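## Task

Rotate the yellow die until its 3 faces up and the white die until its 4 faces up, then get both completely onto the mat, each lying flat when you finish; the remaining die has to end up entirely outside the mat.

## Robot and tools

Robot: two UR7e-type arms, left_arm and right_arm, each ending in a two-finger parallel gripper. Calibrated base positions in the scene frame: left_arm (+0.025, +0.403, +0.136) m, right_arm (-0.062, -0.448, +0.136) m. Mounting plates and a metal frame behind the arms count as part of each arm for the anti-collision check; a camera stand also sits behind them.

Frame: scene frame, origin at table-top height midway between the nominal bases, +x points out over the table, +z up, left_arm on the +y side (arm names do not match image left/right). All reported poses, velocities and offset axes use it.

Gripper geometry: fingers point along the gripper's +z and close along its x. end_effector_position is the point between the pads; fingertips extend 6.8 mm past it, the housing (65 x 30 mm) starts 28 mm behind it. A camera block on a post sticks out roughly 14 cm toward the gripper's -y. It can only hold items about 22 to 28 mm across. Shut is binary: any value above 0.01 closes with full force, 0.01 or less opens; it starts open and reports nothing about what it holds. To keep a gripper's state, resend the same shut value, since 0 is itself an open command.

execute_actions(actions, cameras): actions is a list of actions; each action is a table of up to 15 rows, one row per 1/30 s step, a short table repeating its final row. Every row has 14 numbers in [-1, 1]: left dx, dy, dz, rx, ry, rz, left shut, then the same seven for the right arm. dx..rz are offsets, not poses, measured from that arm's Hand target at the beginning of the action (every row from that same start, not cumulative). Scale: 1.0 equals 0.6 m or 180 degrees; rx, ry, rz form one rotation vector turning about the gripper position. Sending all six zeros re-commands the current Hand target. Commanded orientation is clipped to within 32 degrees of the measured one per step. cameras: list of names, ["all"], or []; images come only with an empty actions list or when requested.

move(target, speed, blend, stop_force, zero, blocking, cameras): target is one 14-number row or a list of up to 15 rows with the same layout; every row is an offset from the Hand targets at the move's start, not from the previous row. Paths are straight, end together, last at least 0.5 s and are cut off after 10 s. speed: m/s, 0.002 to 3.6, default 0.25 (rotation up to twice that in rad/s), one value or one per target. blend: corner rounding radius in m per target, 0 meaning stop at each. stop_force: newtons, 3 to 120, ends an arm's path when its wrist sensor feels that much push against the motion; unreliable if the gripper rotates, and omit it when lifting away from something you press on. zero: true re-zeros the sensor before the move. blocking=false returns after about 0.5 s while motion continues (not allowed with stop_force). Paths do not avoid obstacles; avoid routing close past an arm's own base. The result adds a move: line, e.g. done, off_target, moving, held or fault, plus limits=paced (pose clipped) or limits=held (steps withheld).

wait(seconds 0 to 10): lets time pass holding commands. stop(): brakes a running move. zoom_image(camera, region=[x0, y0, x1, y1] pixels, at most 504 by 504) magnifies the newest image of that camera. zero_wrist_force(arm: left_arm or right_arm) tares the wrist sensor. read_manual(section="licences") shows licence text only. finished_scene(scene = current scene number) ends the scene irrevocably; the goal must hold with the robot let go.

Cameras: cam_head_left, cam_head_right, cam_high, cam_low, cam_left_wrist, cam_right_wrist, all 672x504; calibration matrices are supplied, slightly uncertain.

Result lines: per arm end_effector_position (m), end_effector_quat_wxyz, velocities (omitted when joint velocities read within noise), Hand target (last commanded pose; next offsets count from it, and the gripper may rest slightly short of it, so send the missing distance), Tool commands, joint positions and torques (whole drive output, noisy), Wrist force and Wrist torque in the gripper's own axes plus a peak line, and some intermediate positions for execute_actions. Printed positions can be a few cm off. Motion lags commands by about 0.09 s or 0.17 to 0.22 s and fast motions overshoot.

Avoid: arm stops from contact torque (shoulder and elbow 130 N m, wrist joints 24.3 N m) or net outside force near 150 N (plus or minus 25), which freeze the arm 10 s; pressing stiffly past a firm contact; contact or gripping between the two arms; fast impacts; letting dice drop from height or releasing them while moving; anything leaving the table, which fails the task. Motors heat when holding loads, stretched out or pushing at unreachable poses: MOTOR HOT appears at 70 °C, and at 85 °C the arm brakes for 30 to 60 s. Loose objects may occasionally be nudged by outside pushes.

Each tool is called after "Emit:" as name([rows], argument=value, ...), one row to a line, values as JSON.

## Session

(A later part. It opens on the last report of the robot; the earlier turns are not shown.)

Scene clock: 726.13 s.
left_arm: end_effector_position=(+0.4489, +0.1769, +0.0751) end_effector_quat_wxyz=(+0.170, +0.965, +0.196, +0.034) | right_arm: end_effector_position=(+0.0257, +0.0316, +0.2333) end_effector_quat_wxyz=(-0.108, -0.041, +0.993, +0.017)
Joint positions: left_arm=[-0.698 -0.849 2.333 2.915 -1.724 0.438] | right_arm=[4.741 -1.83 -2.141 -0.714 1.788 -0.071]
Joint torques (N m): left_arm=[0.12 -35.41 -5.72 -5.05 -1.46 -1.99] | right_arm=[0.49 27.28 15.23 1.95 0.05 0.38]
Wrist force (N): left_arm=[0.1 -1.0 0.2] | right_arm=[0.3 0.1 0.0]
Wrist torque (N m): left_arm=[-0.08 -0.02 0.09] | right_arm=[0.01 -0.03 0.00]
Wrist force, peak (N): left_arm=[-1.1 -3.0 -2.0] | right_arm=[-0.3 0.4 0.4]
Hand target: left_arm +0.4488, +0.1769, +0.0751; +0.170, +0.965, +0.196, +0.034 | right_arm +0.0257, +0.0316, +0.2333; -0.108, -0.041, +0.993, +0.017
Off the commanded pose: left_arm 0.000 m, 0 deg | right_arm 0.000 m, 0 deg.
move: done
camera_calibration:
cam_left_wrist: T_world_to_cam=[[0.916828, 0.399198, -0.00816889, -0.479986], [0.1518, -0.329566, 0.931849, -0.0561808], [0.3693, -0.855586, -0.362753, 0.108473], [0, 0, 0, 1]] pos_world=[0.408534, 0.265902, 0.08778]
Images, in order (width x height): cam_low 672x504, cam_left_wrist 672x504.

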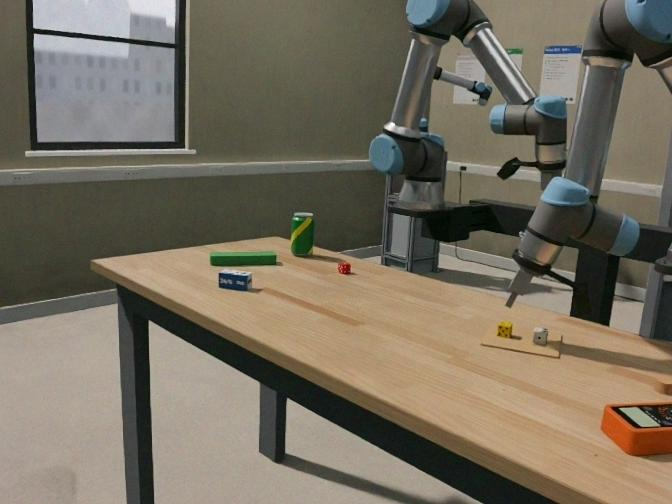

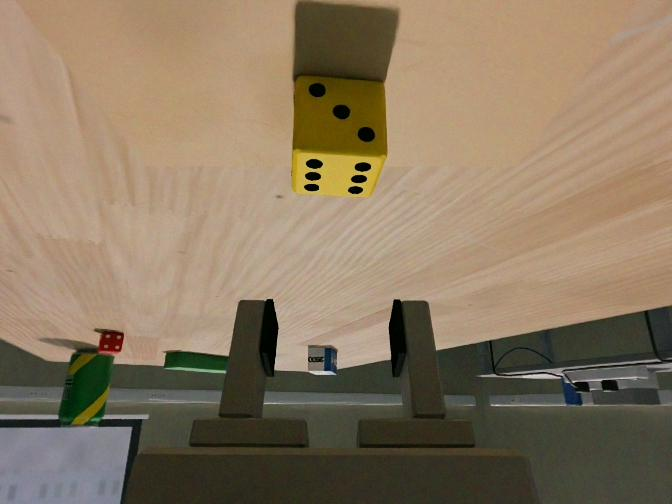

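Emit:
move([
  [0.0013, 0.0005, 0, 0, 0, -0.0278, 0, 0, 0, 0, 0, 0, 0, 0],
  [0.0013, 0.0005, -0.0952, 0, 0, -0.0278, 0, 0, 0, 0, 0, 0, 0, 0],
  [0.0013, 0.0005, -0.0952, 0, 0, -0.0278, 1, 0, 0, 0, 0, 0, 0, 0],
  [0.0013, 0.0005, -0.0618, 0, 0, -0.0278, 1, 0, 0, 0, 0, 0, 0, 0],
  [0.0023, -0.0057, 0.0082, 0.4424, 0.1654, -0.0225, 1, 0, 0, 0, 0, 0, 0, 0],
], speed=[0.1, 0.07, 0.05, 0.06, 0.35], blend=[0.005, 0, 0, 0.01, 0], cameras=["cam_left_wrist", "cam_low"])

Scene clock: 763.90 s.
left_arm: end_effector_position=(+0.4502, +0.1735, +0.0800) end_effector_quat_wxyz=(-0.531, +0.833, +0.132, -0.084) | right_arm: end_effector_position=(+0.0257, +0.0316, +0.2333) end_effector_quat_wxyz=(-0.108, -0.041, +0.993, +0.017)
Joint positions: left_arm=[-0.897 -0.682 1.615 4.891 -1.255 0.153] | right_arm=[4.741 -1.83 -2.141 -0.714 1.788 -0.071]
Joint torques (N m): left_arm=[6.21 -52.9 -19.46 2.37 -0.81 0.69] | right_arm=[-0.01 27.27 13.78 2.1 -0.02 0.15]
Wrist force (N): left_arm=[-0.5 1.8 -0.2] | right_arm=[-0.1 0.2 0.0]
Wrist torque (N m): left_arm=[0.18 0.08 -0.02] | right_arm=[0.02 0.00 0.00]
Wrist force, peak (N): left_arm=[-0.4 2.1 -0.2] | right_arm=[-0.3 0.5 0.1]
Hand target: left_arm +0.4502, +0.1735, +0.0800; -0.531, +0.833, +0.132, -0.084 | right_arm +0.0257, +0.0316, +0.2333; -0.108, -0.041, +0.993, +0.017
Off the commanded pose: left_arm 0.000 m, 0 deg | right_arm 0.000 m, 0 deg.
move: done
camera_calibration:
cam_left_wrist: T_world_to_cam=[[0.948216, 0.317513, 0.00847472, -0.481061], [0.307091, -0.909622, -0.27979, 0.0655869], [-0.0811283, 0.267904, -0.960024, 0.162467], [0, 0, 0, 1]] pos_world=[0.449189, 0.168877, 0.178399]
Images, in order (width x height): cam_low 672x504, cam_left_wrist 672x504.

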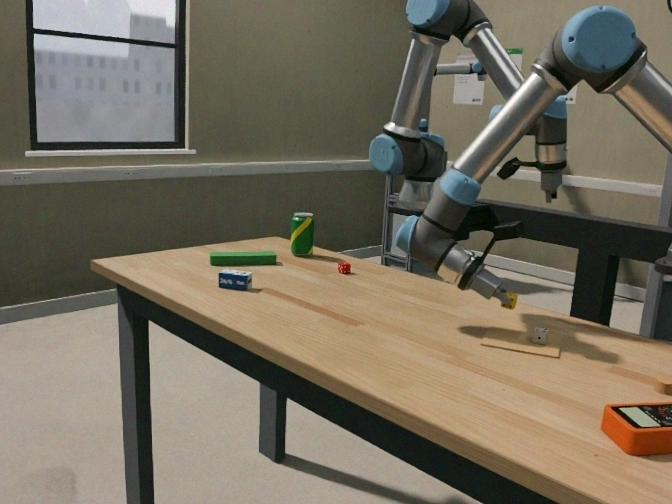

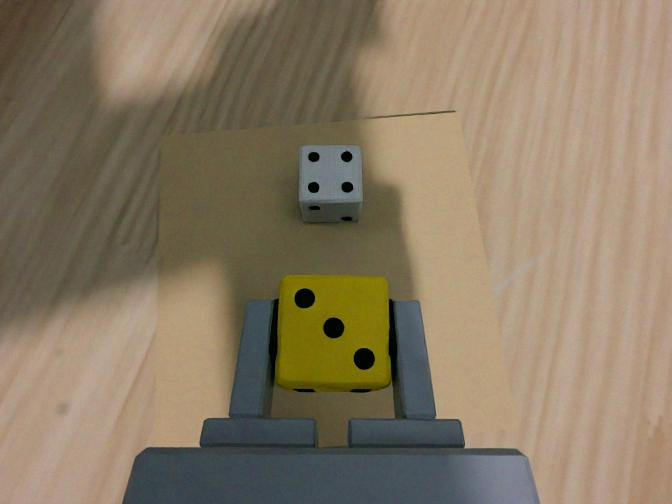

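Three on top in the grip. Lower gently and release.

Emit:
move([
  [0, 0, -0.08, 0, 0, 0, 1, 0, 0, 0, 0, 0, 0, 0],
  [0, 0, -0.12, 0, 0, 0, 1, 0, 0, 0, 0, 0, 0, 0],
], speed=[0.1, 0.01], stop_force=5)

Scene clock: 769.67 s.
left_arm: end_effector_position=(+0.4502, +0.1735, +0.0223) end_effector_quat_wxyz=(-0.531, +0.833, +0.132, -0.084) | right_arm: end_effector_position=(+0.0257, +0.0316, +0.2333) end_effector_quat_wxyz=(-0.108, -0.041, +0.993, +0.017)
Joint positions: left_arm=[-0.897 -0.57 1.588 4.805 -1.255 0.153] | right_arm=[4.741 -1.83 -2.141 -0.714 1.788 -0.071]
Joint torques (N m): left_arm=[0.68 -62.71 -3.37 1.7 -0.36 0.75] | right_arm=[0.78 25.61 14.85 1.94 -0.01 0.46]
Wrist force (N): left_arm=[-0.8 -1.9 -1.2] | right_arm=[0.2 0.2 0.0]
Wrist torque (N m): left_arm=[0.16 0.08 -0.02] | right_arm=[0.02 -0.02 0.00]
Wrist force, peak (N): left_arm=[-1.9 -13.4 -9.1] | right_arm=[0.1 0.7 0.1]
Hand target: left_arm +0.4502, +0.1735, +0.0223; -0.531, +0.833, +0.132, -0.084 (not the last commanded pose) | right_arm +0.0257, +0.0316, +0.2333; -0.108, -0.041, +0.993, +0.017
Off the commanded pose: left_arm 0.014 m, 0 deg | right_arm 0.000 m, 0 deg.
move: contact (left_arm); path passed 1 of 2 targets

Emit:
move([
  [0, 0, 0, 0, 0, 0, 0, 0, 0, 0, 0, 0, 0, 0],
  [0.028, -0.0862, 0.0423, 0, 0, 0, 0, 0, 0, 0, 0, 0, 0, 0],
  [0.03, -0.16, 0.25, 0, 0, 0, 0, 0, 0, 0, 0, 0, 0, 0],
], speed=[0.05, 0.06, 0.25], blend=[0, 0.01, 0], cameras=["cam_left_wrist", "cam_low", "cam_high"])

Emit:
zoom_image(camera="cam_low", region=[460, 300, 580, 370])

Scene clock: 779.67 s.
left_arm: end_effector_position=(+0.4682, +0.0775, +0.1722) end_effector_quat_wxyz=(-0.531, +0.833, +0.132, -0.084) | right_arm: end_effector_position=(+0.0257, +0.0316, +0.2333) end_effector_quat_wxyz=(-0.108, -0.041, +0.993, +0.017)
Joint positions: left_arm=[-0.962 -0.701 1.322 5.21 -1.314 0.123] | right_arm=[4.741 -1.83 -2.141 -0.714 1.788 -0.071]
Joint torques (N m): left_arm=[5.7 -53.37 -22.21 2.01 1.57 1.87] | right_arm=[-0.41 27.16 14.19 2.22 0.14 0.37]
Wrist force (N): left_arm=[-0.5 1.5 0.0] | right_arm=[-0.2 0.0 0.3]
Wrist torque (N m): left_arm=[0.18 0.09 0.13] | right_arm=[0.00 0.02 0.00]
Wrist force, peak (N): left_arm=[-0.1 3.2 1.1] | right_arm=[0.2 0.5 0.3]
Hand target: left_arm +0.4682, +0.0775, +0.1723; -0.531, +0.833, +0.132, -0.084 | right_arm +0.0257, +0.0316, +0.2333; -0.108, -0.041, +0.993, +0.017
Off the commanded pose: left_arm 0.000 m, 0 deg | right_arm 0.000 m, 0 deg.
move: done
camera_calibration:
cam_left_wrist: T_world_to_cam=[[0.948196, 0.317568, 0.00862162, -0.468464], [0.307178, -0.909575, -0.279848, -0.00146837], [-0.0810289, 0.268, -0.960006, 0.278197], [0, 0, 0, 1]] pos_world=[0.467189, 0.072877, 0.270699]
Images, in order (width x height): cam_high 672x504, cam_low 672x504, cam_left_wrist 672x504.

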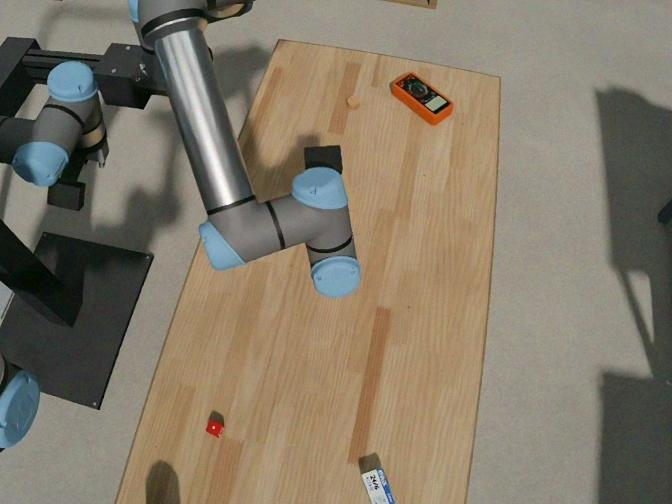

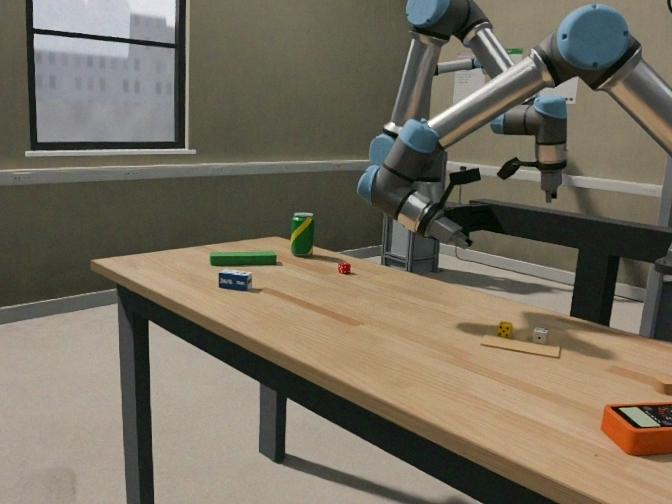

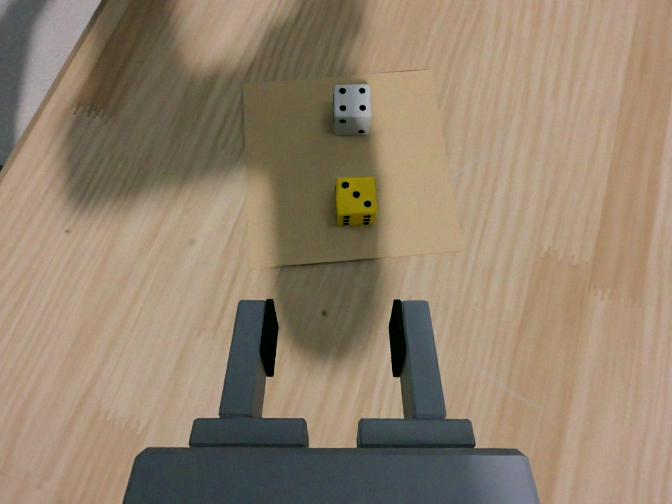

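Scaled by 4.200 from the camera's 672x504 image, which has a finer 960x720 frame.

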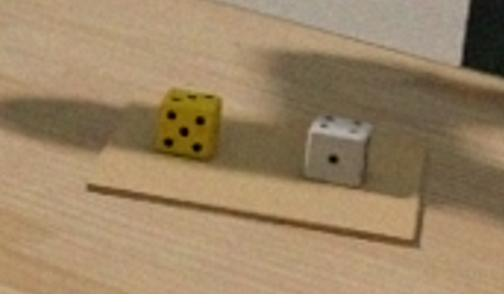

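Emit:
finished_scene(scene=1)

The scene is finished: the task was done.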